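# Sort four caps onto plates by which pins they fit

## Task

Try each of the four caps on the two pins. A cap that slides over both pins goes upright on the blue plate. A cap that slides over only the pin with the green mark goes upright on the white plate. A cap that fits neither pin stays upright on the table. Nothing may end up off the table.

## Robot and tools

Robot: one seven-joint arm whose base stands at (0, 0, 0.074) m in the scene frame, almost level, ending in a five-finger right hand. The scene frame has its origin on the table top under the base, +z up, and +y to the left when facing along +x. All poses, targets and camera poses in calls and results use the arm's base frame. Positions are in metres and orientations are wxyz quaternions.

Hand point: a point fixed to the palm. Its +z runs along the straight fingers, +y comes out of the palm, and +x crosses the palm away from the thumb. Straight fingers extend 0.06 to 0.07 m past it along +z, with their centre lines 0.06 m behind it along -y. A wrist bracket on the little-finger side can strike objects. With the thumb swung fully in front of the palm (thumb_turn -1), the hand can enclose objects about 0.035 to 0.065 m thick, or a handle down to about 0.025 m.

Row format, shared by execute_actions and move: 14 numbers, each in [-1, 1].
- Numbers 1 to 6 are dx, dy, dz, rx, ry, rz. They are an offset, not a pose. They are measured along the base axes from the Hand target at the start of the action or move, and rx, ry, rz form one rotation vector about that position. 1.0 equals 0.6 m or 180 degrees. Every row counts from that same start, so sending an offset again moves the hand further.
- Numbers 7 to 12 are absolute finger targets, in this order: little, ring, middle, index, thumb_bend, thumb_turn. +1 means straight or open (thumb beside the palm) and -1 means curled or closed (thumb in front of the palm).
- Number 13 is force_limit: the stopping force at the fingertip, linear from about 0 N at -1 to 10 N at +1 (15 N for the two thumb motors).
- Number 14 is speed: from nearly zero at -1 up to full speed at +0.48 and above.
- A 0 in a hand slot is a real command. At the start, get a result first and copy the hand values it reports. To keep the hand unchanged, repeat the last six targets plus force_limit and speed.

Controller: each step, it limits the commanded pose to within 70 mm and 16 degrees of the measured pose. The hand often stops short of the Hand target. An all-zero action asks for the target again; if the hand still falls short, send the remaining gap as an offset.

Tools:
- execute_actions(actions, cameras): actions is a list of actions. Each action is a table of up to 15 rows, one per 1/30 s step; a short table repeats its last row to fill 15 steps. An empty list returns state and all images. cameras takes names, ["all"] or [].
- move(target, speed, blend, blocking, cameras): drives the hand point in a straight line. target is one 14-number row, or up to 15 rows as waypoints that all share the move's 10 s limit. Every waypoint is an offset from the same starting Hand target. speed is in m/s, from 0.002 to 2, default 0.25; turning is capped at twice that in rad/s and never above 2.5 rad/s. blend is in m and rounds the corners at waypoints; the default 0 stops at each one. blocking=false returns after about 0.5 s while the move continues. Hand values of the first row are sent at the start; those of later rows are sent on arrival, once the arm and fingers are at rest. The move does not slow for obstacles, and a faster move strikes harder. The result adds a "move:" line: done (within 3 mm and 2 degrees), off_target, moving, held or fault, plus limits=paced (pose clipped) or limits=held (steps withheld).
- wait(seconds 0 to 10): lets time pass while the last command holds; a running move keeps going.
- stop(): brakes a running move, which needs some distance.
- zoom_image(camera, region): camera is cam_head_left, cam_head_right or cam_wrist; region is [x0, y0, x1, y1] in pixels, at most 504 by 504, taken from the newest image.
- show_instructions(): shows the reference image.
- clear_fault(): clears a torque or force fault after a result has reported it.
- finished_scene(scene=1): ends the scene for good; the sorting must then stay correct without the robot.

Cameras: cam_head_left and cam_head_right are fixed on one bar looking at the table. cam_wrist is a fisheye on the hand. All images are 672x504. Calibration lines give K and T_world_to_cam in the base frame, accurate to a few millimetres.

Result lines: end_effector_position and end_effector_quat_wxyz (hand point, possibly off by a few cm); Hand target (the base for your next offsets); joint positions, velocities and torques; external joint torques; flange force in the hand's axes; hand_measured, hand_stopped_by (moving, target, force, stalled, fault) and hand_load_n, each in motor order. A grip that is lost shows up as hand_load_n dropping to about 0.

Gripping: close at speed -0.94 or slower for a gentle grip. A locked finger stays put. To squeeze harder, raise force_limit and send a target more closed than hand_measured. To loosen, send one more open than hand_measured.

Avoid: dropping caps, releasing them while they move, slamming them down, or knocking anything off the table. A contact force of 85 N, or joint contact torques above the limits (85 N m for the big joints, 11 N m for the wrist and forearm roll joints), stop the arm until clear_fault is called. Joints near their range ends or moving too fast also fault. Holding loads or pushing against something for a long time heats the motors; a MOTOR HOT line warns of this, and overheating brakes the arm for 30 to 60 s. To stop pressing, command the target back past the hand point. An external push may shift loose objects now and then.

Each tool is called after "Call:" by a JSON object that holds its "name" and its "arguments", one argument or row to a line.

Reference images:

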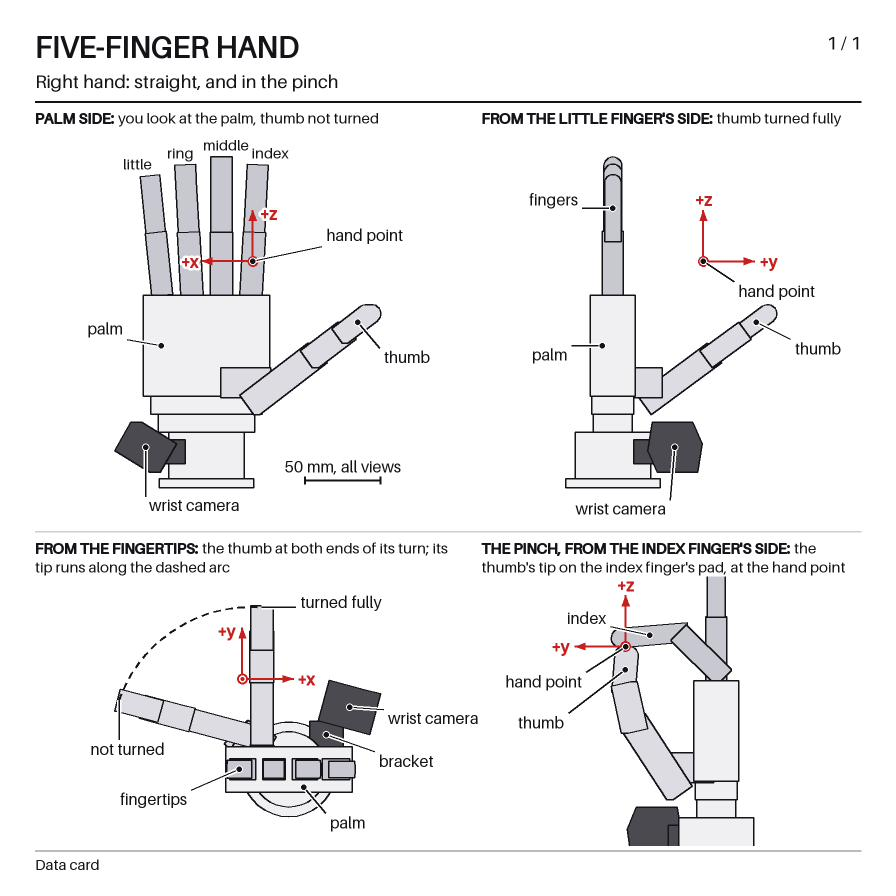

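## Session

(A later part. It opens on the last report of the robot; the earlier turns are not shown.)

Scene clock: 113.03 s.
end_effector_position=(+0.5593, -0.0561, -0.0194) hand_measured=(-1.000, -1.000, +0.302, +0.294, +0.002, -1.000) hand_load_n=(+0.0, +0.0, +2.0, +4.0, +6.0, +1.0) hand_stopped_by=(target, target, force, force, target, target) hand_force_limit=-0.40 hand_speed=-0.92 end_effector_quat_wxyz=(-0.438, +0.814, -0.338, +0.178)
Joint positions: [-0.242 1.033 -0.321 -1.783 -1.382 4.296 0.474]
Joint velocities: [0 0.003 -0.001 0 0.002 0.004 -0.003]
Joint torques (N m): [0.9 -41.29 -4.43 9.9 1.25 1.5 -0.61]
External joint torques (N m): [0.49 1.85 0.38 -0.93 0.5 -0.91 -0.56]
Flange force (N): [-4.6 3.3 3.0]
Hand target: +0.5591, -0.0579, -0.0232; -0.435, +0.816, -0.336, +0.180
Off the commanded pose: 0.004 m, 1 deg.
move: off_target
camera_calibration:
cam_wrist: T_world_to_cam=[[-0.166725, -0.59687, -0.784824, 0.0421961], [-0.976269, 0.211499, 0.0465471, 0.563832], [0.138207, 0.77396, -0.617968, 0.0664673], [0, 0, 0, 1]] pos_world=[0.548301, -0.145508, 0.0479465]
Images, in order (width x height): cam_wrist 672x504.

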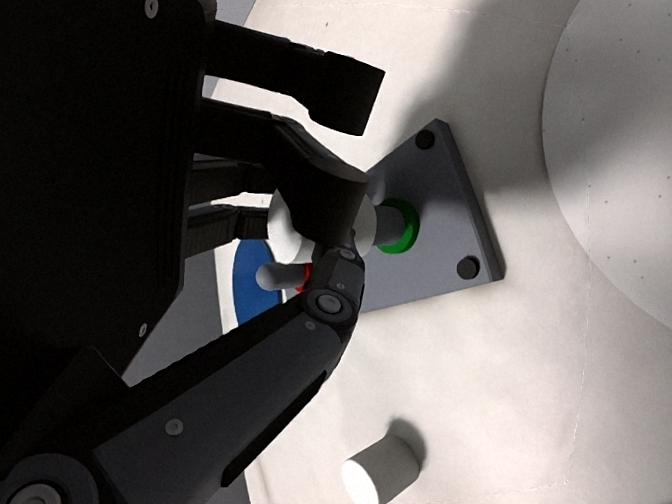

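Call:
{"name": "move", "arguments": {
  "target": [
    [0,0,0.012,0,0,0,-1,-1,0.1,0.1,0.0,-1,-0.4,-0.92],
    [-0.0025,0,0.01,0,0,0,-1,-1,0.1,0.1,0.0,-1,-0.4,-0.92],
    [-0.0025,0,0,0,0,0,-1,-1,0.1,0.1,0.0,-1,-0.4,-0.92]
  ],
  "speed": 0.05,
  "cameras": ["cam_wrist"]
}}

Call:
{"name": "zoom_image", "arguments": {
  "camera": "cam_wrist",
  "region": [330, 170, 450, 280]
}}

Scene clock: 115.93 s.
end_effector_position=(+0.5581, -0.0566, -0.0196) hand_measured=(-1.000, -1.000, +0.302, +0.294, +0.002, -1.000) hand_load_n=(+0.0, +0.0, +2.0, +3.5, +5.0, +0.0) hand_stopped_by=(target, target, force, force, target, target) hand_force_limit=-0.40 hand_speed=-0.92 end_effector_quat_wxyz=(-0.438, +0.814, -0.338, +0.178)
Joint positions: [-0.239 1.032 -0.325 -1.789 -1.378 4.299 0.469]
Joint velocities: [0.002 0.002 0.001 0.001 0.001 0.004 -0.003]
Joint torques (N m): [1.08 -41.31 -5.09 9.48 1.14 1.58 -0.53]
External joint torques (N m): [0.56 1.85 -0.27 -1.34 0.39 -0.83 -0.48]
Flange force (N): [-6.1 2.8 1.5]
Hand target: +0.5576, -0.0579, -0.0232; -0.435, +0.816, -0.336, +0.180
Off the commanded pose: 0.004 m, 0 deg.
move: off_target
camera_calibration:
cam_wrist: T_world_to_cam=[[-0.166755, -0.597789, -0.784118, 0.0416493], [-0.976135, 0.212294, 0.0457439, 0.562706], [0.139118, 0.773033, -0.618923, 0.0662875], [0, 0, 0, 1]] pos_world=[0.547, -0.145804, 0.0479445]
Images, in order (width x height): cam_wrist 672x504.

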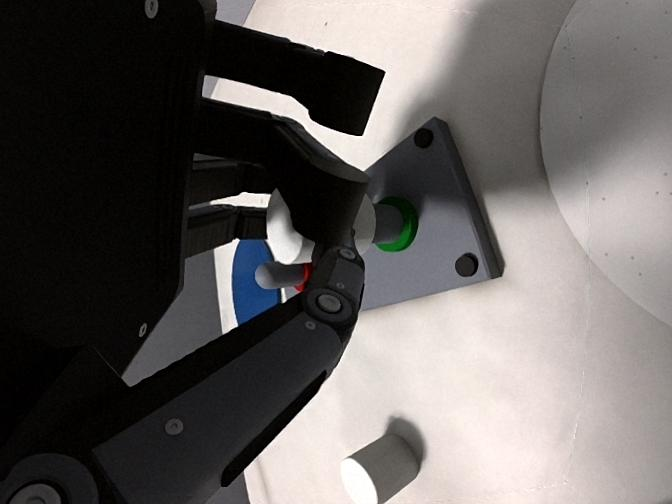

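Scaled by 4.200 from the camera's 672x504 image, which has a finer 960x720 frame.

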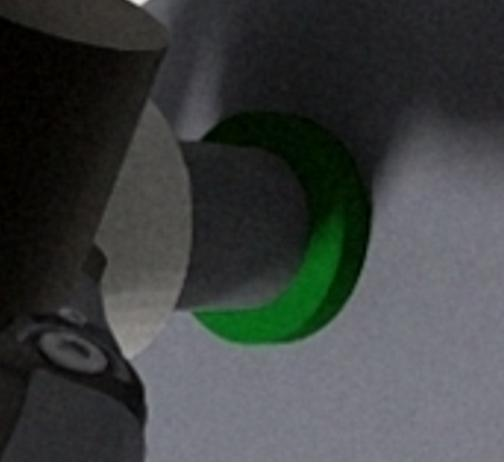

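Call:
{"name": "move", "arguments": {
  "target": [
    [0,0,0.013,0,0,0,-1,-1,0.1,0.1,0.0,-1,-0.4,-0.92],
    [0.0005,0.0035,0.01,0,0,0,-1,-1,0.1,0.1,0.0,-1,-0.4,-0.92],
    [0.0005,0.0035,0.0,0,0,0,-1,-1,0.1,0.1,0.0,-1,-0.4,-0.92]
  ],
  "speed": 0.05,
  "cameras": ["cam_wrist"]
}}

Call:
{"name": "zoom_image", "arguments": {
  "camera": "cam_wrist",
  "region": [330, 170, 450, 280]
}}

Scene clock: 118.83 s.
end_effector_position=(+0.5576, -0.0560, -0.0198) hand_measured=(-1.000, -1.000, +0.302, +0.294, +0.002, -1.000) hand_load_n=(+0.0, +0.0, +1.5, +3.0, +5.0, +0.5) hand_stopped_by=(target, target, force, force, target, target) hand_force_limit=-0.40 hand_speed=-0.92 end_effector_quat_wxyz=(-0.437, +0.814, -0.338, +0.178)
Joint positions: [-0.234 1.031 -0.329 -1.793 -1.374 4.299 0.467]
Joint velocities: [0 0.002 0 0.001 0.002 0.004 -0.002]
Joint torques (N m): [1.83 -41.25 -4 9.75 1.43 1.48 -0.53]
External joint torques (N m): [1.36 1.66 0.93 -0.98 0.68 -0.93 -0.48]
Flange force (N): [-6.2 2.1 3.9]
Hand target: +0.5579, -0.0558, -0.0232; -0.435, +0.816, -0.336, +0.180
Off the commanded pose: 0.003 m, 0 deg.
move: done
camera_calibration:
cam_wrist: T_world_to_cam=[[-0.167729, -0.59876, -0.783169, 0.0422537], [-0.975955, 0.213034, 0.0461453, 0.562065], [0.139211, 0.772077, -0.620094, 0.0656172], [0, 0, 0, 1]] pos_world=[0.546502, -0.145101, 0.047844]
Images, in order (width x height): cam_wrist 672x504.

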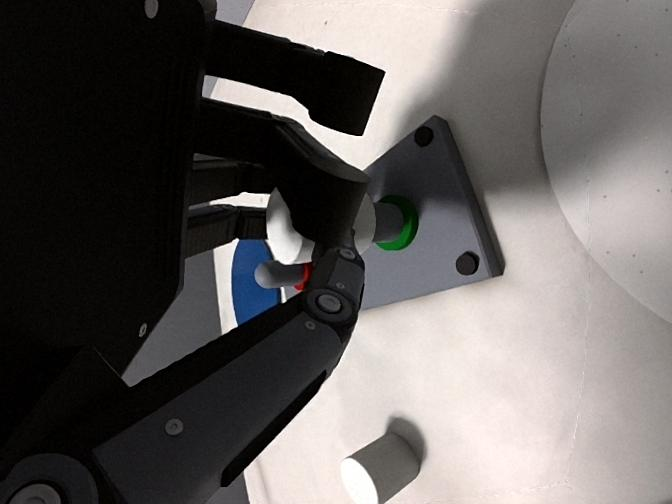

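Scaled by 4.200 from the camera's 672x504 image, which has a finer 960x720 frame.

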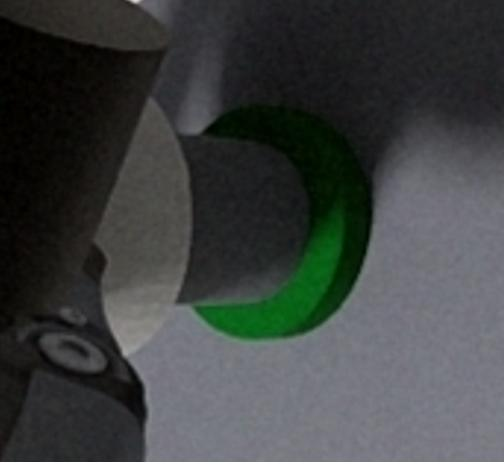

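Call:
{"name": "move", "arguments": {
  "target": [
    [0,0,0.0052,0,0,0,-1,-1,0.1,0.1,0.0,-1,-0.4,-0.92],
    [0,0,0.0052,0,0,0,-1,-1,0.35,0.35,0.0,-1,-0.4,-0.9]
  ],
  "speed": 0.05,
  "cameras": ["cam_wrist"]
}}

Call:
{"name": "zoom_image", "arguments": {
  "camera": "cam_wrist",
  "region": [260, 160, 450, 280]
}}

Scene clock: 122.30 s.
end_effector_position=(+0.5573, -0.0564, -0.0198) hand_measured=(-1.000, -1.000, +0.350, +0.350, +0.000, -1.000) hand_load_n=(+0.0, +0.0, +0.0, +0.0, +0.5, +0.0) hand_stopped_by=(target, target, target, target, target, target) hand_force_limit=-0.40 hand_speed=-0.90 end_effector_quat_wxyz=(-0.436, +0.815, -0.338, +0.178)
Joint positions: [-0.233 1.03 -0.331 -1.795 -1.374 4.298 0.466]
Joint torques (N m): [1.72 -44.09 -4.78 9.06 0.77 2.01 -0.27]
External joint torques (N m): [0.99 -1.19 0 -1.66 0.03 -0.41 -0.22]
Flange force (N): [-12.3 -3.8 -4.3]
Hand target: +0.5579, -0.0558, -0.0200; -0.435, +0.816, -0.336, +0.180
Off the commanded pose: 0.001 m, 0 deg.
move: done
camera_calibration:
cam_wrist: T_world_to_cam=[[-0.168849, -0.599933, -0.78203, 0.0425696], [-0.975762, 0.213805, 0.0466583, 0.56181], [0.13921, 0.770953, -0.621492, 0.0659153], [0, 0, 0, 1]] pos_world=[0.546205, -0.145396, 0.0480434]
Images, in order (width x height): cam_wrist 672x504.

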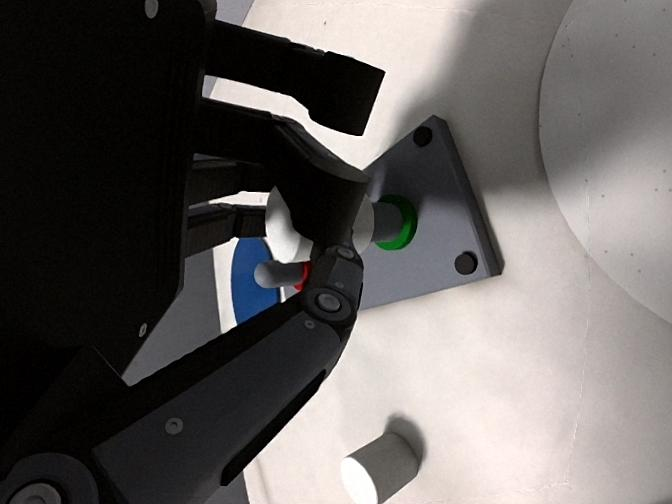

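Scaled by 2.653 from the camera's 672x504 image, which has a finer 960x720 frame.

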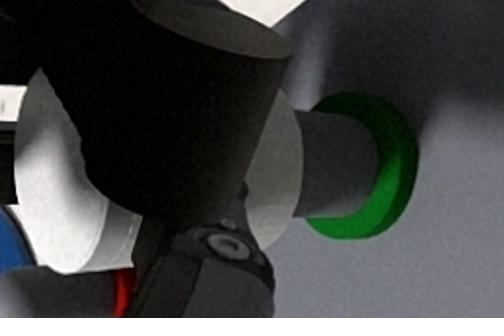

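Call:
{"name": "move", "arguments": {
  "target": [0,0,0.0,0,0,0,-1,-1,0.42,0.42,0.07,-1,-0.4,-0.88],
  "speed": 0.05,
  "cameras": ["all"]
}}

Call:
{"name": "zoom_image", "arguments": {
  "camera": "cam_wrist",
  "region": [260, 160, 450, 280]
}}

Call:
{"name": "zoom_image", "arguments": {
  "camera": "cam_head_left",
  "region": [250, 205, 290, 245]
}}

Call:
{"name": "zoom_image", "arguments": {
  "camera": "cam_head_right",
  "region": [245, 210, 285, 250]
}}

Scene clock: 123.43 s.
end_effector_position=(+0.5574, -0.0560, -0.0198) hand_measured=(-1.000, -1.000, +0.420, +0.420, +0.070, -1.000) hand_load_n=(+0.0, +0.0, +0.0, +0.0, +0.0, +0.0) hand_stopped_by=(target, target, target, target, target, target) hand_force_limit=-0.40 hand_speed=-0.88 end_effector_quat_wxyz=(-0.436, +0.815, -0.338, +0.178)
Joint positions: [-0.233 1.03 -0.331 -1.795 -1.374 4.298 0.466]
Joint torques (N m): [1.38 -44.05 -4.88 9.03 0.78 2.06 -0.28]
External joint torques (N m): [0.85 -1.09 0.04 -1.7 0.04 -0.37 -0.23]
Flange force (N): [-12.2 -3.5 -4.3]
Hand target: +0.5579, -0.0558, -0.0200; -0.435, +0.816, -0.336, +0.180
Off the commanded pose: 0.001 m, 0 deg.
move: done
camera_calibration:
cam_wrist: T_world_to_cam=[[-0.168416, -0.60009, -0.782003, 0.0425649], [-0.975906, 0.213153, 0.046607, 0.561809], [0.138718, 0.771011, -0.62153, 0.0658725], [0, 0, 0, 1]] pos_world=[0.546304, -0.144997, 0.0480433]

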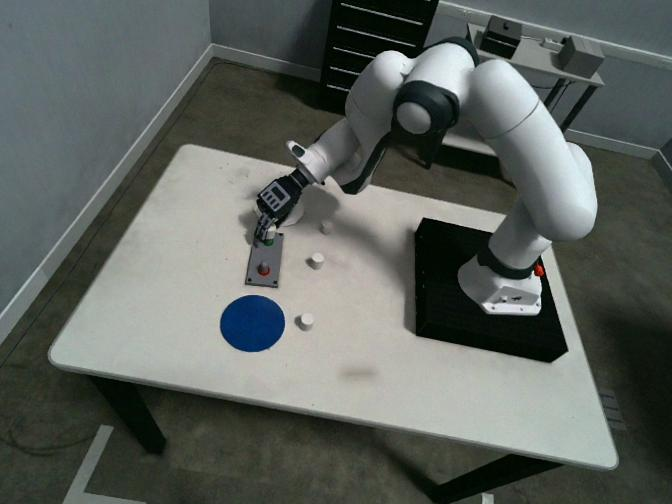

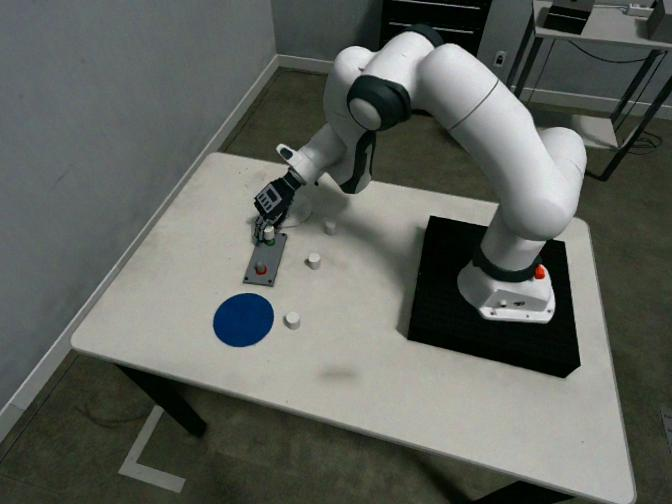

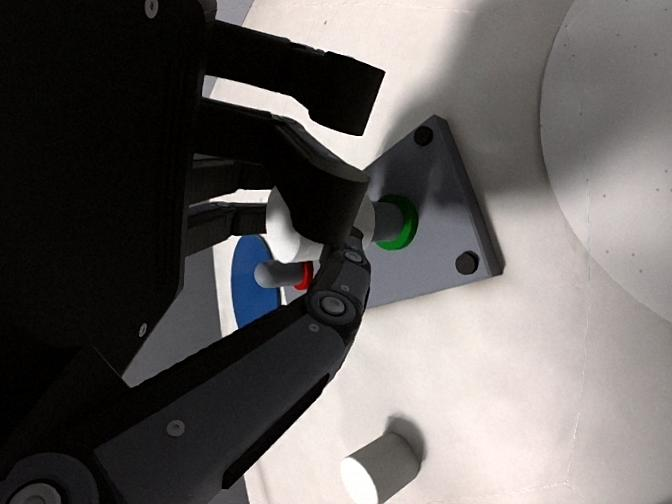

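Scaled by 2.653 from the camera's 672x504 image, which has a finer 960x720 frame.

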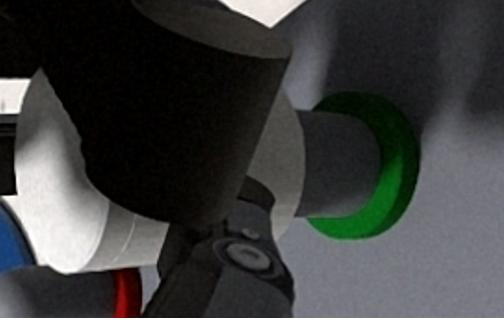

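Scaled by 12.600.

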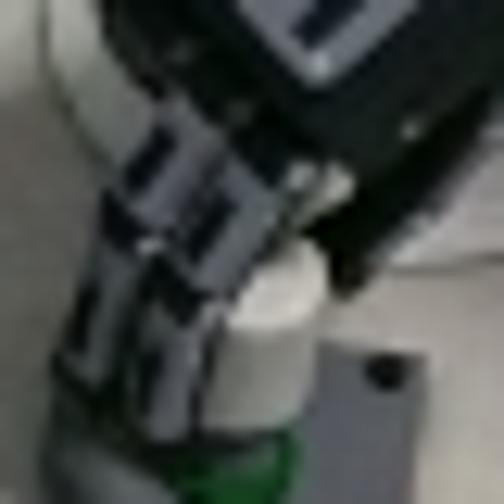

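Scaled by 12.600.

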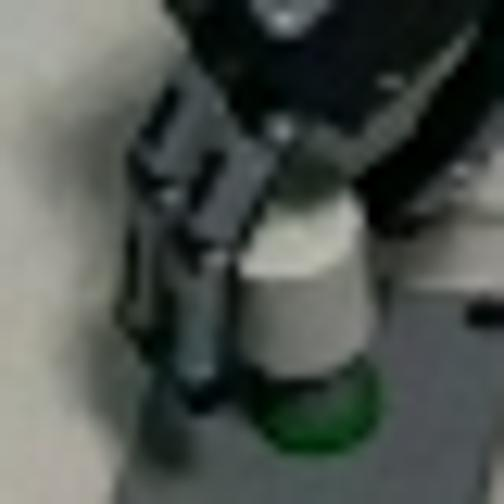

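Call:
{"name": "move", "arguments": {
  "target": [
    [0,0,0.0,0,0,0,-1,-1,0.42,0.42,0.02,-1,-0.4,-0.85],
    [0,0,0,0,0,0,-1,-1,0.09,0.09,0.02,-1,-0.3,-0.92],
    [0,0,-0.008,0,0,0,-1,-1,0.09,0.09,0.02,-1,-0.3,-0.92]
  ],
  "speed": 0.04,
  "cameras": ["cam_wrist"]
}}

Call:
{"name": "zoom_image", "arguments": {
  "camera": "cam_wrist",
  "region": [260, 160, 450, 280]
}}

Scene clock: 126.10 s.
end_effector_position=(+0.5583, -0.0556, -0.0201) hand_measured=(-1.000, -1.000, +0.288, +0.272, +0.022, -1.000) hand_load_n=(+0.0, +0.0, +1.5, +5.0, +6.0, +0.5) hand_stopped_by=(target, target, force, force, target, target) hand_force_limit=-0.30 hand_speed=-0.92 end_effector_quat_wxyz=(-0.438, +0.813, -0.338, +0.179)
Joint positions: [-0.232 1.035 -0.331 -1.79 -1.37 4.305 0.466]
Joint velocities: [-0.002 0.003 0 0.001 0.003 0.003 0.001]
Joint torques (N m): [1.71 -40.8 -4.83 9.54 1.32 1.12 -0.53]
External joint torques (N m): [1.23 2.12 0.14 -1.14 0.58 -1.29 -0.48]
Flange force (N): [-5.7 2.6 3.8]
Hand target: +0.5579, -0.0558, -0.0248; -0.435, +0.816, -0.336, +0.180
Off the commanded pose: 0.005 m, 1 deg.
move: off_target
camera_calibration:
cam_wrist: T_world_to_cam=[[-0.165636, -0.596479, -0.785351, 0.0412124], [-0.976083, 0.21286, 0.0441946, 0.562693], [0.140809, 0.773888, -0.617471, 0.0643682], [0, 0, 0, 1]] pos_world=[0.546997, -0.145006, 0.0472437]
Images, in order (width x height): cam_wrist 672x504.

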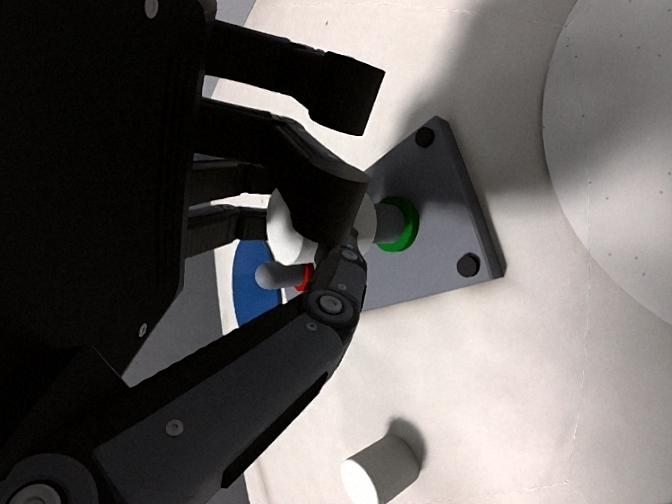

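Scaled by 2.653 from the camera's 672x504 image, which has a finer 960x720 frame.

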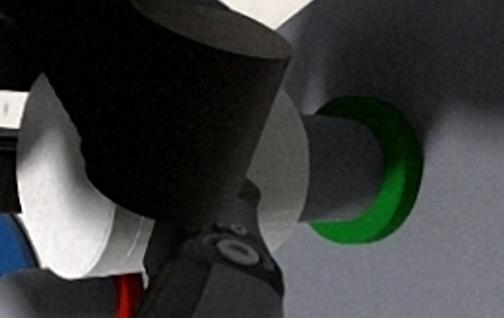

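Call:
{"name": "move", "arguments": {
  "target": [
    [0,0,0.07,0,0,0,-1,-1,0.09,0.09,0.02,-1,-0.3,-0.92],
    [-0.197,0.2172,0.065,0,0,0,-1,-1,0.09,0.09,0.02,-1,-0.3,-0.92],
    [-0.197,0.2172,-0.03,0,0,0,-1,-1,0.09,0.09,0.02,-1,-0.3,-0.92]
  ],
  "speed": [0.1,0.22,0.12],
  "blend": [0.015,0.015,0],
  "cameras": ["cam_wrist"]
}}

Scene clock: 129.50 s.
end_effector_position=(+0.4389, +0.0749, -0.0425) hand_measured=(-1.000, -1.000, +0.288, +0.272, +0.022, -1.000) hand_load_n=(+0.0, +0.0, +2.0, +4.5, +7.5, +0.0) hand_stopped_by=(target, target, force, force, target, target) hand_force_limit=-0.30 hand_speed=-0.92 end_effector_quat_wxyz=(-0.435, +0.815, -0.340, +0.177)
Joint positions: [0.037 0.93 -0.308 -2.414 -0.961 4.422 0.006]
Joint velocities: [0.002 0.002 -0.001 -0.001 0 0 -0.006]
Joint torques (N m): [1.28 -33.39 -4.12 2.11 -0.01 2.65 -0.37]
External joint torques (N m): [0.86 0.08 -0.43 -0.75 0.23 0.07 -0.32]
Flange force (N): [-4.1 -0.5 -1.5]
Hand target: +0.4397, +0.0745, -0.0428; -0.435, +0.816, -0.336, +0.180
Off the commanded pose: 0.001 m, 1 deg.
move: done
camera_calibration:
cam_wrist: T_world_to_cam=[[-0.173072, -0.599647, -0.781325, 0.0855091], [-0.975262, 0.215101, 0.0509465, 0.419162], [0.137514, 0.770814, -0.622041, -0.0321633], [0, 0, 0, 1]] pos_world=[0.428015, -0.014095, 0.0254487]
Images, in order (width x height): cam_wrist 672x504.

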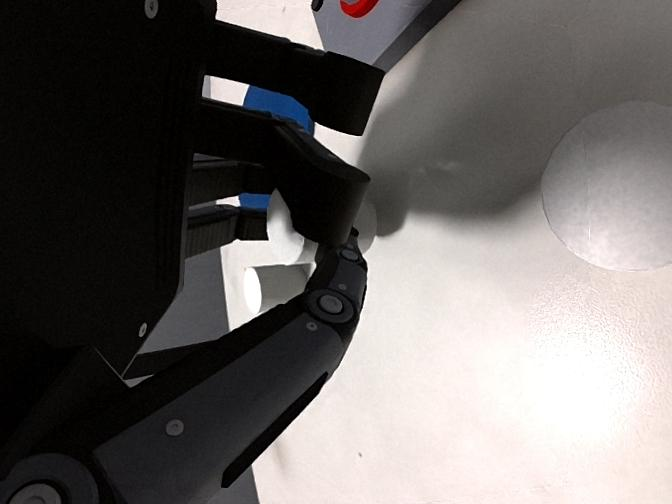

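Call:
{"name": "move", "arguments": {
  "target": [
    [0,0,-0.0275,0,0,0,-1,-1,0.09,0.09,0.02,-1,-0.3,-0.92],
    [0,0,-0.0275,0,0,0,-1,-1,0.62,0.62,0.4,-1,-0.3,-0.5]
  ],
  "speed": 0.04,
  "cameras": ["cam_wrist"]
}}

Scene clock: 131.47 s.
end_effector_position=(+0.4391, +0.0750, -0.0588) hand_measured=(-1.000, -1.000, +0.620, +0.620, +0.400, -1.000) hand_load_n=(+0.0, +0.0, +0.0, +0.0, +0.0, +0.0) hand_stopped_by=(target, target, target, target, target, target) hand_force_limit=-0.30 hand_speed=-0.50 end_effector_quat_wxyz=(-0.435, +0.815, -0.339, +0.177)
Joint positions: [0.037 0.984 -0.299 -2.38 -0.941 4.438 -0.007]
Joint torques (N m): [0.77 -33.74 -3.95 1.74 -0.05 2.58 -0.39]
External joint torques (N m): [0.35 0.14 -0.16 -0.75 0.23 -0.01 -0.34]
Flange force (N): [-3.6 -0.1 -1.4]
Hand target: +0.4397, +0.0745, -0.0593; -0.435, +0.816, -0.336, +0.180
Off the commanded pose: 0.001 m, 0 deg.
move: done
camera_calibration:
cam_wrist: T_world_to_cam=[[-0.17088, -0.600559, -0.781108, 0.0719114], [-0.975662, 0.213707, 0.0491322, 0.420329], [0.137421, 0.770493, -0.62246, -0.042369], [0, 0, 0, 1]] pos_world=[0.42821, -0.0139951, 0.00914585]
Images, in order (width x height): cam_wrist 672x504.

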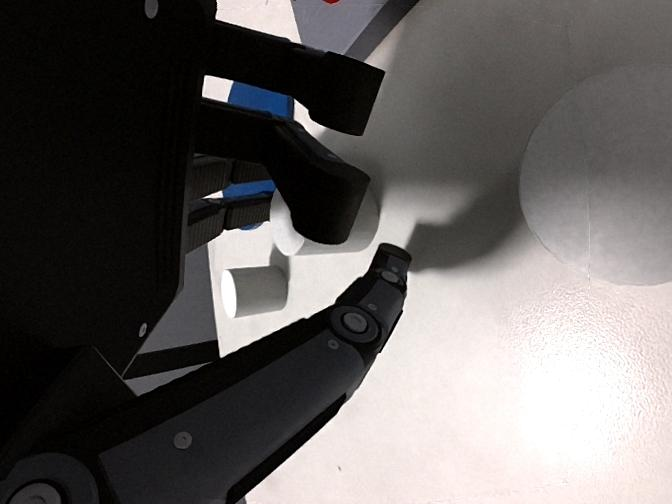

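Call:
{"name": "move", "arguments": {
  "target": [
    [0,0,0.095,0,0,0,-1,-1,0.62,0.62,0.4,-1,-0.3,-0.5],
    [-0.0328,-0.1608,0.09,0,0,0,-1,-1,0.62,0.62,0.4,-1,-0.3,-0.5]
  ],
  "speed": 0.2,
  "blend": [0.01,0],
  "cameras": ["cam_wrist"]
}}

Call:
{"name": "zoom_image", "arguments": {
  "camera": "cam_wrist",
  "region": [280, 140, 520, 320]
}}

Scene clock: 133.63 s.
end_effector_position=(+0.4206, -0.0227, -0.0056) hand_measured=(-1.000, -1.000, +0.620, +0.620, +0.400, -1.000) hand_load_n=(+0.0, +0.0, +0.0, +0.0, +0.0, +0.0) hand_stopped_by=(target, target, target, target, target, target) hand_force_limit=-0.30 hand_speed=-0.50 end_effector_quat_wxyz=(-0.433, +0.818, -0.334, +0.182)
Joint positions: [-0.105 0.866 -0.458 -2.392 -1.238 4.463 0.056]
Joint torques (N m): [-0.06 -33.09 -5.31 3.28 -0.5 2.58 0.05]
External joint torques (N m): [-0.47 -0.34 0.74 -0.84 -0.35 0 0.1]
Flange force (N): [-2.2 -1.1 -1.4]
Hand target: +0.4200, -0.0220, -0.0053; -0.435, +0.816, -0.336, +0.180
Off the commanded pose: 0.001 m, 1 deg.
move: done
camera_calibration:
cam_wrist: T_world_to_cam=[[-0.160091, -0.610245, -0.775869, 0.0468829], [-0.977223, 0.208904, 0.0373287, 0.420983], [0.139303, 0.764173, -0.629789, 0.0675824], [0, 0, 0, 1]] pos_world=[0.409486, -0.11098, 0.0632228]
Images, in order (width x height): cam_wrist 672x504.

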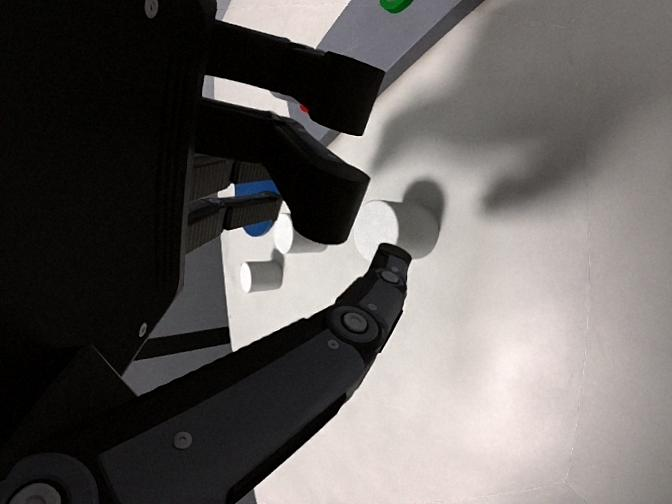

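Scaled by 2.100 from the camera's 672x504 image, which has a finer 960x720 frame.

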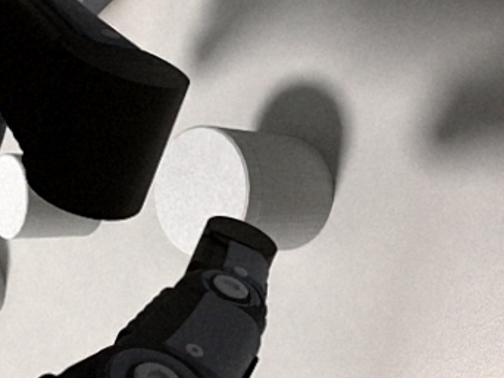

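Call:
{"name": "move", "arguments": {
  "target": [
    [0.0008,0.0077,-0.04,0,0,0,-1,-1,0.62,0.62,0.4,-1,-0.3,-0.5],
    [0.0008,0.0077,-0.0883,0,0,0,-1,-1,0.62,0.62,0.4,-1,-0.1,-0.6],
    [0.0008,0.0077,-0.0883,0,0,0,-1,-1,0.62,0.62,0.0,-1,-0.1,-0.6],
    [0.0008,0.0077,-0.0883,0,0,0,-1,-1,0.1,0.1,0.0,-1,-0.1,-0.9]
  ],
  "speed": 0.12,
  "blend": [0.01,0,0,0],
  "cameras": ["cam_wrist"]
}}

Call:
{"name": "zoom_image", "arguments": {
  "camera": "cam_wrist",
  "region": [260, 160, 450, 280]
}}

Scene clock: 138.93 s.
end_effector_position=(+0.4203, -0.0165, -0.0572) hand_measured=(-1.000, -1.000, +0.306, +0.278, +0.002, -1.000) hand_load_n=(+0.0, +0.0, +1.5, +6.0, +7.5, +0.0) hand_stopped_by=(target, target, force, force, target, target) hand_force_limit=-0.10 hand_speed=-0.90 end_effector_quat_wxyz=(-0.436, +0.815, -0.338, +0.178)
Joint positions: [-0.13 1.022 -0.398 -2.308 -1.162 4.49 0.007]
Joint torques (N m): [0.73 -33.92 -6.06 1.81 -0.02 2.31 -0.39]
External joint torques (N m): [0.31 0.15 -0.14 -0.94 0.26 -0.26 -0.34]
Flange force (N): [-4.5 -0.9 -0.8]
Hand target: +0.4205, -0.0174, -0.0583; -0.435, +0.816, -0.336, +0.180
Off the commanded pose: 0.001 m, 0 deg.
move: done
camera_calibration:
cam_wrist: T_world_to_cam=[[-0.168805, -0.599821, -0.782125, 0.0139997], [-0.975925, 0.212905, 0.0473524, 0.421434], [0.138116, 0.771288, -0.62132, 0.0314667], [0, 0, 0, 1]] pos_world=[0.409305, -0.105598, 0.0105445]
Images, in order (width x height): cam_wrist 672x504.

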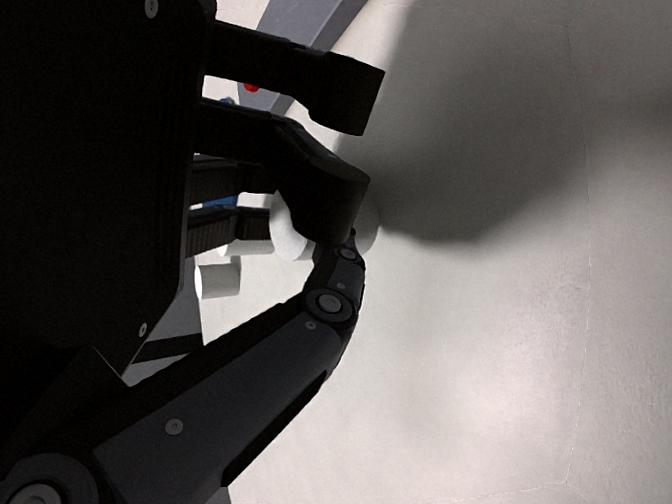

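Scaled by 2.653 from the camera's 672x504 image, which has a finer 960x720 frame.

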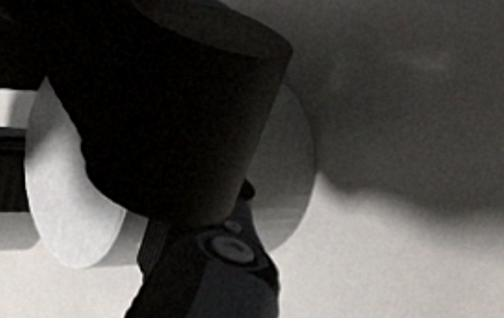

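Call:
{"name": "move", "arguments": {
  "target": [
    [0,0,0.1138,0,0,0,-1,-1,0.1,0.1,0.0,-1,-0.1,-0.9],
    [0.2167,0.1015,0.1138,0,0,0,-1,-1,0.1,0.1,0.0,-1,-0.1,-0.9],
    [0.2167,0.1015,0.0763,0,0,0,-1,-1,0.1,0.1,0.0,-1,-0.1,-0.9]
  ],
  "speed": [0.12,0.22,0.1],
  "blend": [0.015,0.01,0],
  "cameras": ["cam_wrist"]
}}

Call:
{"name": "zoom_image", "arguments": {
  "camera": "cam_wrist",
  "region": [330, 170, 450, 280]
}}

Scene clock: 142.00 s.
end_effector_position=(+0.5510, +0.0435, -0.0121) hand_measured=(-1.000, -1.000, +0.306, +0.278, +0.002, -1.000) hand_load_n=(+0.0, +0.0, +1.5, +6.0, +8.0, +0.0) hand_stopped_by=(target, target, force, force, target, target) hand_force_limit=-0.10 hand_speed=-0.90 end_effector_quat_wxyz=(-0.435, +0.817, -0.333, +0.182)
Joint positions: [-0.042 0.924 -0.309 -2.035 -1.167 4.247 0.331]
Joint velocities: [0 0 0 0 0.001 -0.001 0.005]
Joint torques (N m): [0.14 -40.73 -3.58 8.28 0.27 2.16 0.06]
External joint torques (N m): [-0.31 -0.79 0.51 -0.96 -0.31 -0.32 0.11]
Flange force (N): [-3.5 -2.3 -3.2]
Hand target: +0.5505, +0.0435, -0.0125; -0.435, +0.816, -0.336, +0.180
Off the commanded pose: 0.001 m, 0 deg.
move: done
camera_calibration:
cam_wrist: T_world_to_cam=[[-0.158051, -0.607485, -0.778448, 0.101907], [-0.977499, 0.207792, 0.0363087, 0.534935], [0.139698, 0.766671, -0.626658, -0.00555644], [0, 0, 0, 1]] pos_world=[0.539781, -0.0449882, 0.0564244]
Images, in order (width x height): cam_wrist 672x504.

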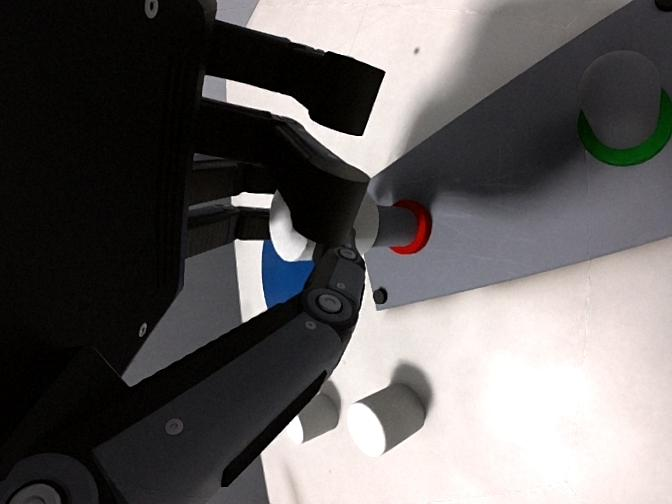

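Scaled by 4.200 from the camera's 672x504 image, which has a finer 960x720 frame.

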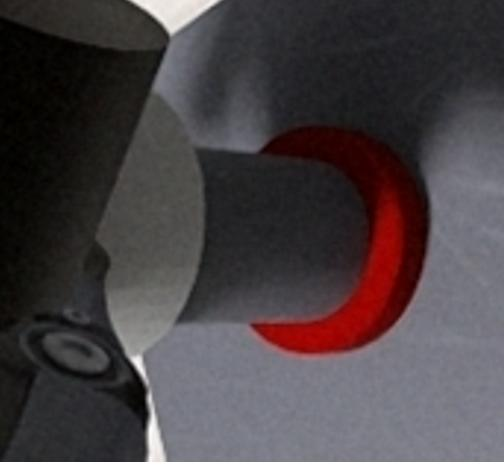

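Call:
{"name": "move", "arguments": {
  "target": [-0.0018,0.0003,-0.0175,0,0,0,-1,-1,0.1,0.1,0.0,-1,-0.1,-0.9],
  "speed": 0.04,
  "cameras": ["cam_wrist"]
}}

Call:
{"name": "zoom_image", "arguments": {
  "camera": "cam_wrist",
  "region": [330, 170, 450, 280]
}}

Scene clock: 143.17 s.
end_effector_position=(+0.5484, +0.0422, -0.0233) hand_measured=(-1.000, -1.000, +0.306, +0.278, +0.002, -1.000) hand_load_n=(+0.5, +0.0, +1.5, +4.5, +7.5, -0.5) hand_stopped_by=(target, target, force, force, target, target) hand_force_limit=-0.10 hand_speed=-0.90 end_effector_quat_wxyz=(-0.433, +0.816, -0.340, +0.178)
Joint positions: [-0.046 0.95 -0.306 -2.025 -1.158 4.248 0.331]
Joint velocities: [-0.001 0.001 0 0.001 0.003 0.001 -0.004]
Joint torques (N m): [1.58 -40.44 -3.05 8.34 0.9 2.7 -0.38]
External joint torques (N m): [1.13 -0.31 1.09 -0.66 0.35 0.2 -0.33]
Flange force (N): [-6.6 -0.5 -0.4]
Hand target: +0.5494, +0.0437, -0.0230; -0.435, +0.816, -0.336, +0.180
Off the commanded pose: 0.002 m, 0 deg.
move: done
camera_calibration:
cam_wrist: T_world_to_cam=[[-0.17337, -0.603665, -0.778159, 0.100084], [-0.975165, 0.215793, 0.0498582, 0.531859], [0.137823, 0.767477, -0.626086, -0.0102543], [0, 0, 0, 1]] pos_world=[0.537415, -0.0464843, 0.0449434]
Images, in order (width x height): cam_wrist 672x504.

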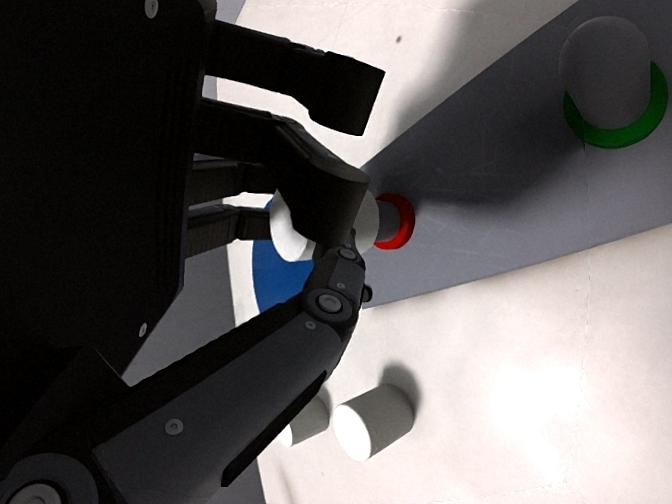

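Scaled by 4.200 from the camera's 672x504 image, which has a finer 960x720 frame.

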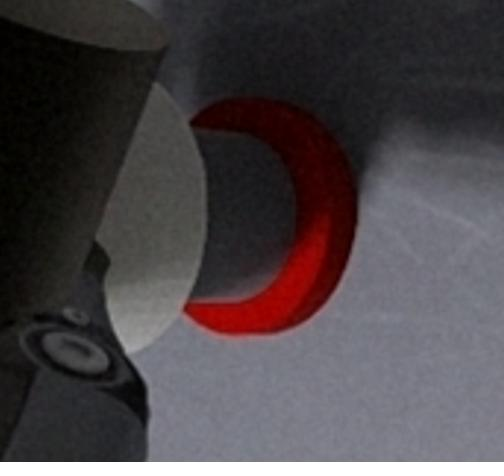

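Call:
{"name": "move", "arguments": {
  "target": [0.0,-0.001,-0.02,0,0,0,-1,-1,0.1,0.1,0.0,-1,-0.1,-0.9],
  "speed": 0.04,
  "cameras": ["cam_wrist"]
}}

Call:
{"name": "zoom_image", "arguments": {
  "camera": "cam_wrist",
  "region": [330, 170, 450, 280]
}}

Scene clock: 144.40 s.
end_effector_position=(+0.5485, +0.0417, -0.0352) hand_measured=(-1.000, -1.000, +0.306, +0.278, +0.002, -1.000) hand_load_n=(+0.0, +0.0, +1.0, +5.0, +7.5, -0.5) hand_stopped_by=(target, target, force, force, target, target) hand_force_limit=-0.10 hand_speed=-0.90 end_effector_quat_wxyz=(-0.433, +0.816, -0.340, +0.178)
Joint positions: [-0.048 0.984 -0.303 -2.005 -1.143 4.255 0.321]
Joint velocities: [-0.001 0.001 0 -0.001 0.001 0.004 -0.007]
Joint torques (N m): [1.64 -40.83 -3.08 8.02 0.82 2.62 -0.41]
External joint torques (N m): [1.21 -0.49 1.12 -0.76 0.3 0.12 -0.36]
Flange force (N): [-7.2 -1.2 -1.0]
Hand target: +0.5494, +0.0431, -0.0350; -0.435, +0.816, -0.336, +0.180
Off the commanded pose: 0.002 m, 1 deg.
move: done
camera_calibration:
cam_wrist: T_world_to_cam=[[-0.17446, -0.602796, -0.778589, 0.0911817], [-0.974943, 0.216582, 0.0507767, 0.532547], [0.13802, 0.767938, -0.625477, -0.0174375], [0, 0, 0, 1]] pos_world=[0.537517, -0.046985, 0.0330452]
Images, in order (width x height): cam_wrist 672x504.

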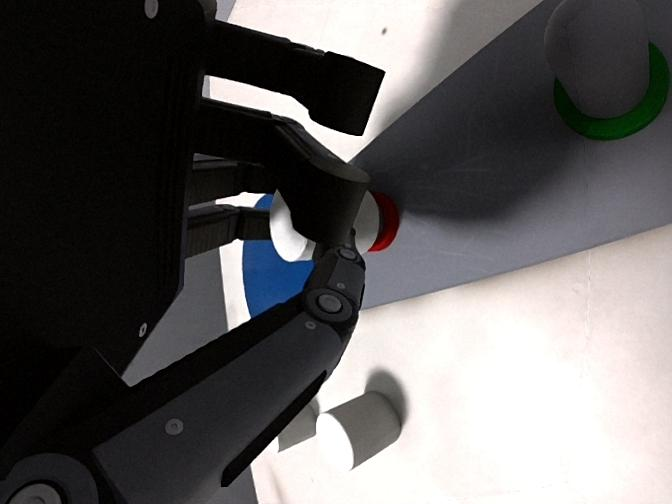

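Scaled by 4.200 from the camera's 672x504 image, which has a finer 960x720 frame.

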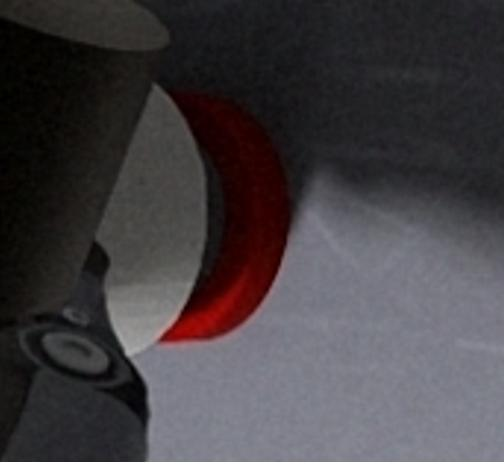

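Call:
{"name": "move", "arguments": {
  "target": [
    [0,0,0.075,0,0,0,-1,-1,0.1,0.1,0.0,-1,-0.1,-0.9],
    [-0.044,0.2987,0.07,0,0,0,-1,-1,0.1,0.1,0.0,-1,-0.1,-0.9],
    [-0.044,0.2987,-0.0167,0,0,0,-1,-1,0.1,0.1,0.0,-1,-0.1,-0.9]
  ],
  "speed": [0.1,0.22,0.12],
  "blend": [0.01,0.015,0],
  "cameras": ["all"]
}}

Call:
{"name": "zoom_image", "arguments": {
  "camera": "cam_head_left",
  "region": [215, 280, 315, 370]
}}

Scene clock: 148.90 s.
end_effector_position=(+0.5224, +0.2224, -0.0448) hand_measured=(-1.000, -1.000, +0.306, +0.278, +0.002, -1.000) hand_load_n=(+0.0, +0.0, +1.5, +5.0, +8.0, +0.0) hand_stopped_by=(target, target, force, force, target, target) hand_force_limit=-0.10 hand_speed=-0.90 end_effector_quat_wxyz=(-0.435, +0.815, -0.340, +0.177)
Joint positions: [0.309 0.942 -0.214 -2.191 -0.697 4.207 0.183]
Joint velocities: [0.002 0.001 -0.002 0.001 0.001 0.004 -0.007]
Joint torques (N m): [1.04 -38.49 -3.16 6.52 0.5 2.63 -0.47]
External joint torques (N m): [0.59 0.05 -0.78 -0.86 0.21 0.08 -0.42]
Flange force (N): [-3.8 0.6 -3.3]
Hand target: +0.5230, +0.2223, -0.0451; -0.435, +0.816, -0.336, +0.180
Off the commanded pose: 0.001 m, 1 deg.
move: done
camera_calibration:
cam_wrist: T_world_to_cam=[[-0.173416, -0.600549, -0.780556, 0.186934], [-0.975228, 0.215227, 0.0510735, 0.46883], [0.137325, 0.770077, -0.622996, -0.15862], [0, 0, 0, 1]] pos_world=[0.511415, 0.133507, 0.023148]

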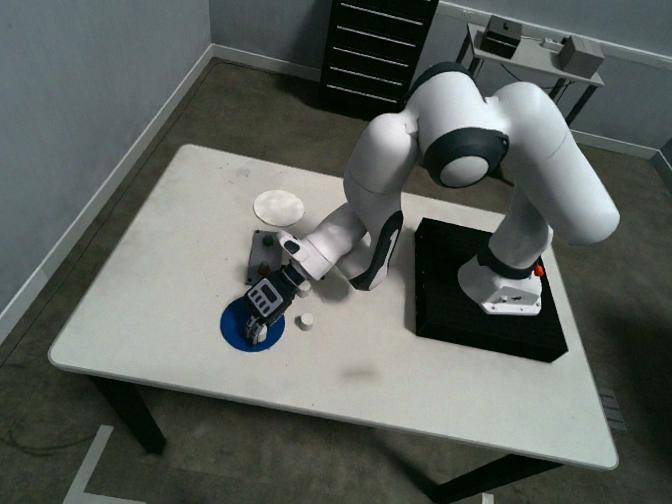

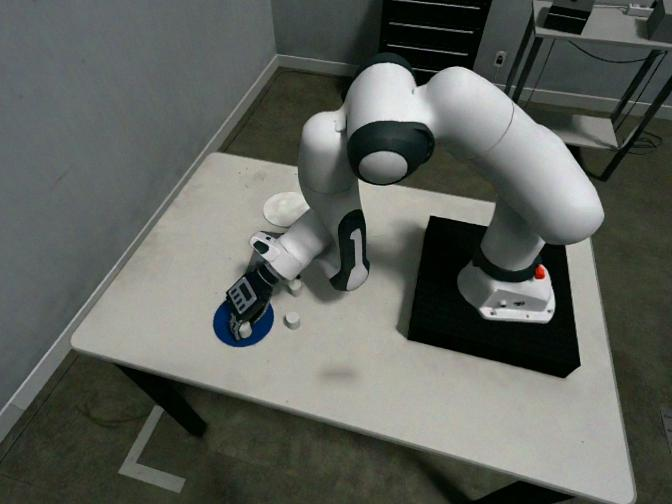

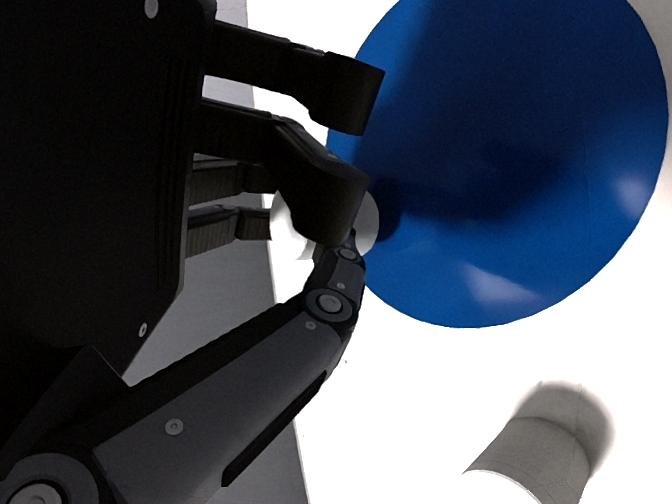

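Scaled by 5.040.

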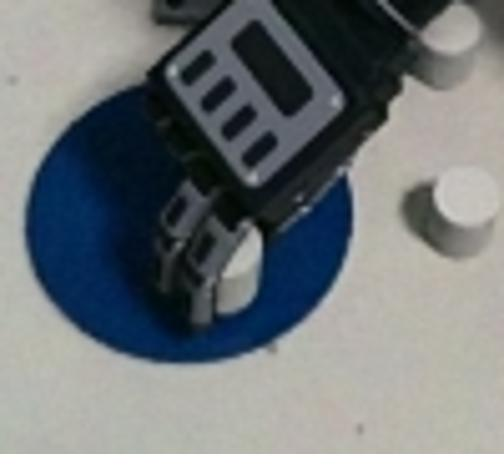

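Call:
{"name": "move", "arguments": {
  "target": [
    [0.0133,-0.03,0,0,0,0,-1,-1,0.1,0.1,0.0,-1,-0.1,-0.9],
    [0.0133,-0.03,-0.013,0,0,0,-1,-1,0.1,0.1,0.0,-1,-0.1,-0.9]
  ],
  "speed": [0.1,0.04],
  "cameras": ["all"]
}}

Call:
{"name": "zoom_image", "arguments": {
  "camera": "cam_head_left",
  "region": [215, 280, 315, 370]
}}

Scene clock: 151.30 s.
end_effector_position=(+0.5302, +0.2047, -0.0530) hand_measured=(-1.000, -1.000, +0.306, +0.278, +0.002, -1.000) hand_load_n=(+0.0, +0.0, +1.5, +5.0, +8.0, +0.0) hand_stopped_by=(target, target, force, force, target, target) hand_force_limit=-0.10 hand_speed=-0.90 end_effector_quat_wxyz=(-0.434, +0.817, -0.335, +0.179)
Joint positions: [0.269 0.972 -0.22 -2.151 -0.741 4.211 0.184]
Joint velocities: [-0.001 -0.001 0 0.002 0.001 0.004 -0.001]
Joint torques (N m): [0.12 -39.18 -2.22 6.62 0.56 2.55 -0.12]
External joint torques (N m): [-0.16 -0.27 0.47 -0.77 0.25 0 -0.07]
Flange force (N): [-2.9 -0.5 -2.4]
Hand target: +0.5310, +0.2043, -0.0529; -0.435, +0.816, -0.336, +0.180
Off the commanded pose: 0.001 m, 0 deg.
move: done
camera_calibration:
cam_wrist: T_world_to_cam=[[-0.16495, -0.606619, -0.777692, 0.16813], [-0.97699, 0.208588, 0.0445177, 0.482638], [0.135212, 0.767141, -0.627067, -0.149637], [0, 0, 0, 1]] pos_world=[0.519498, 0.116111, 0.0154353]

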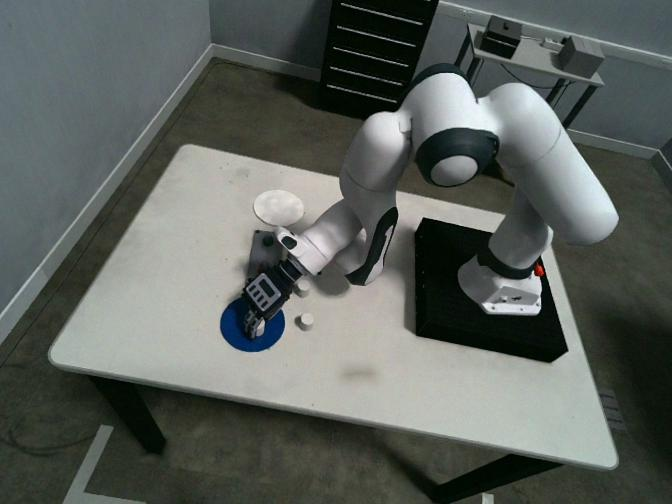

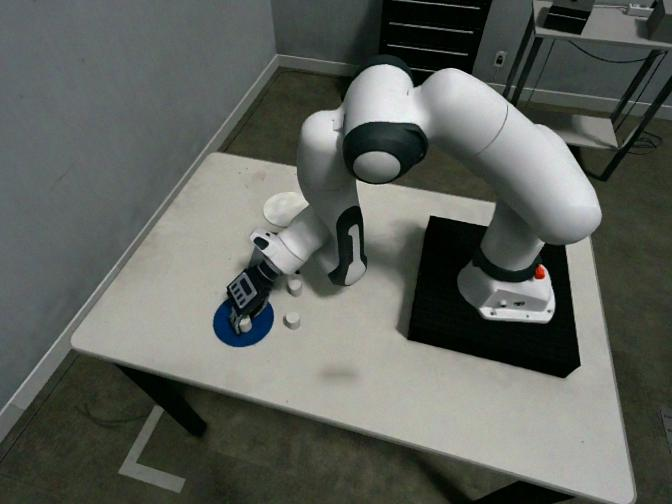

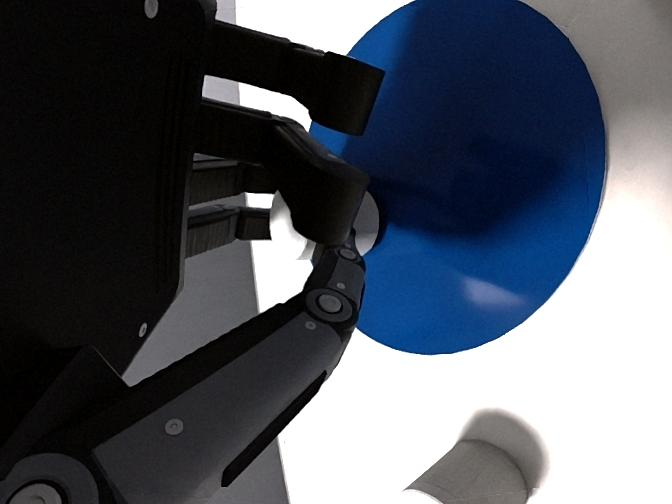

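Scaled by 5.040.

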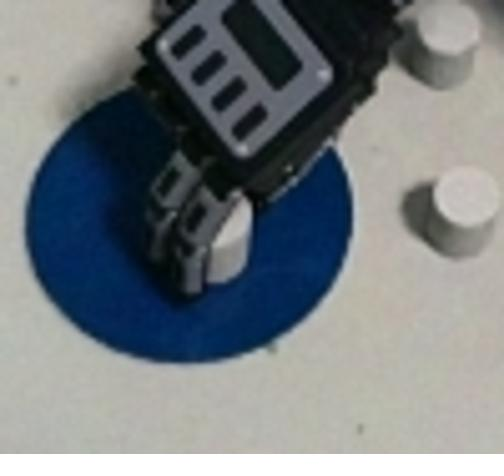

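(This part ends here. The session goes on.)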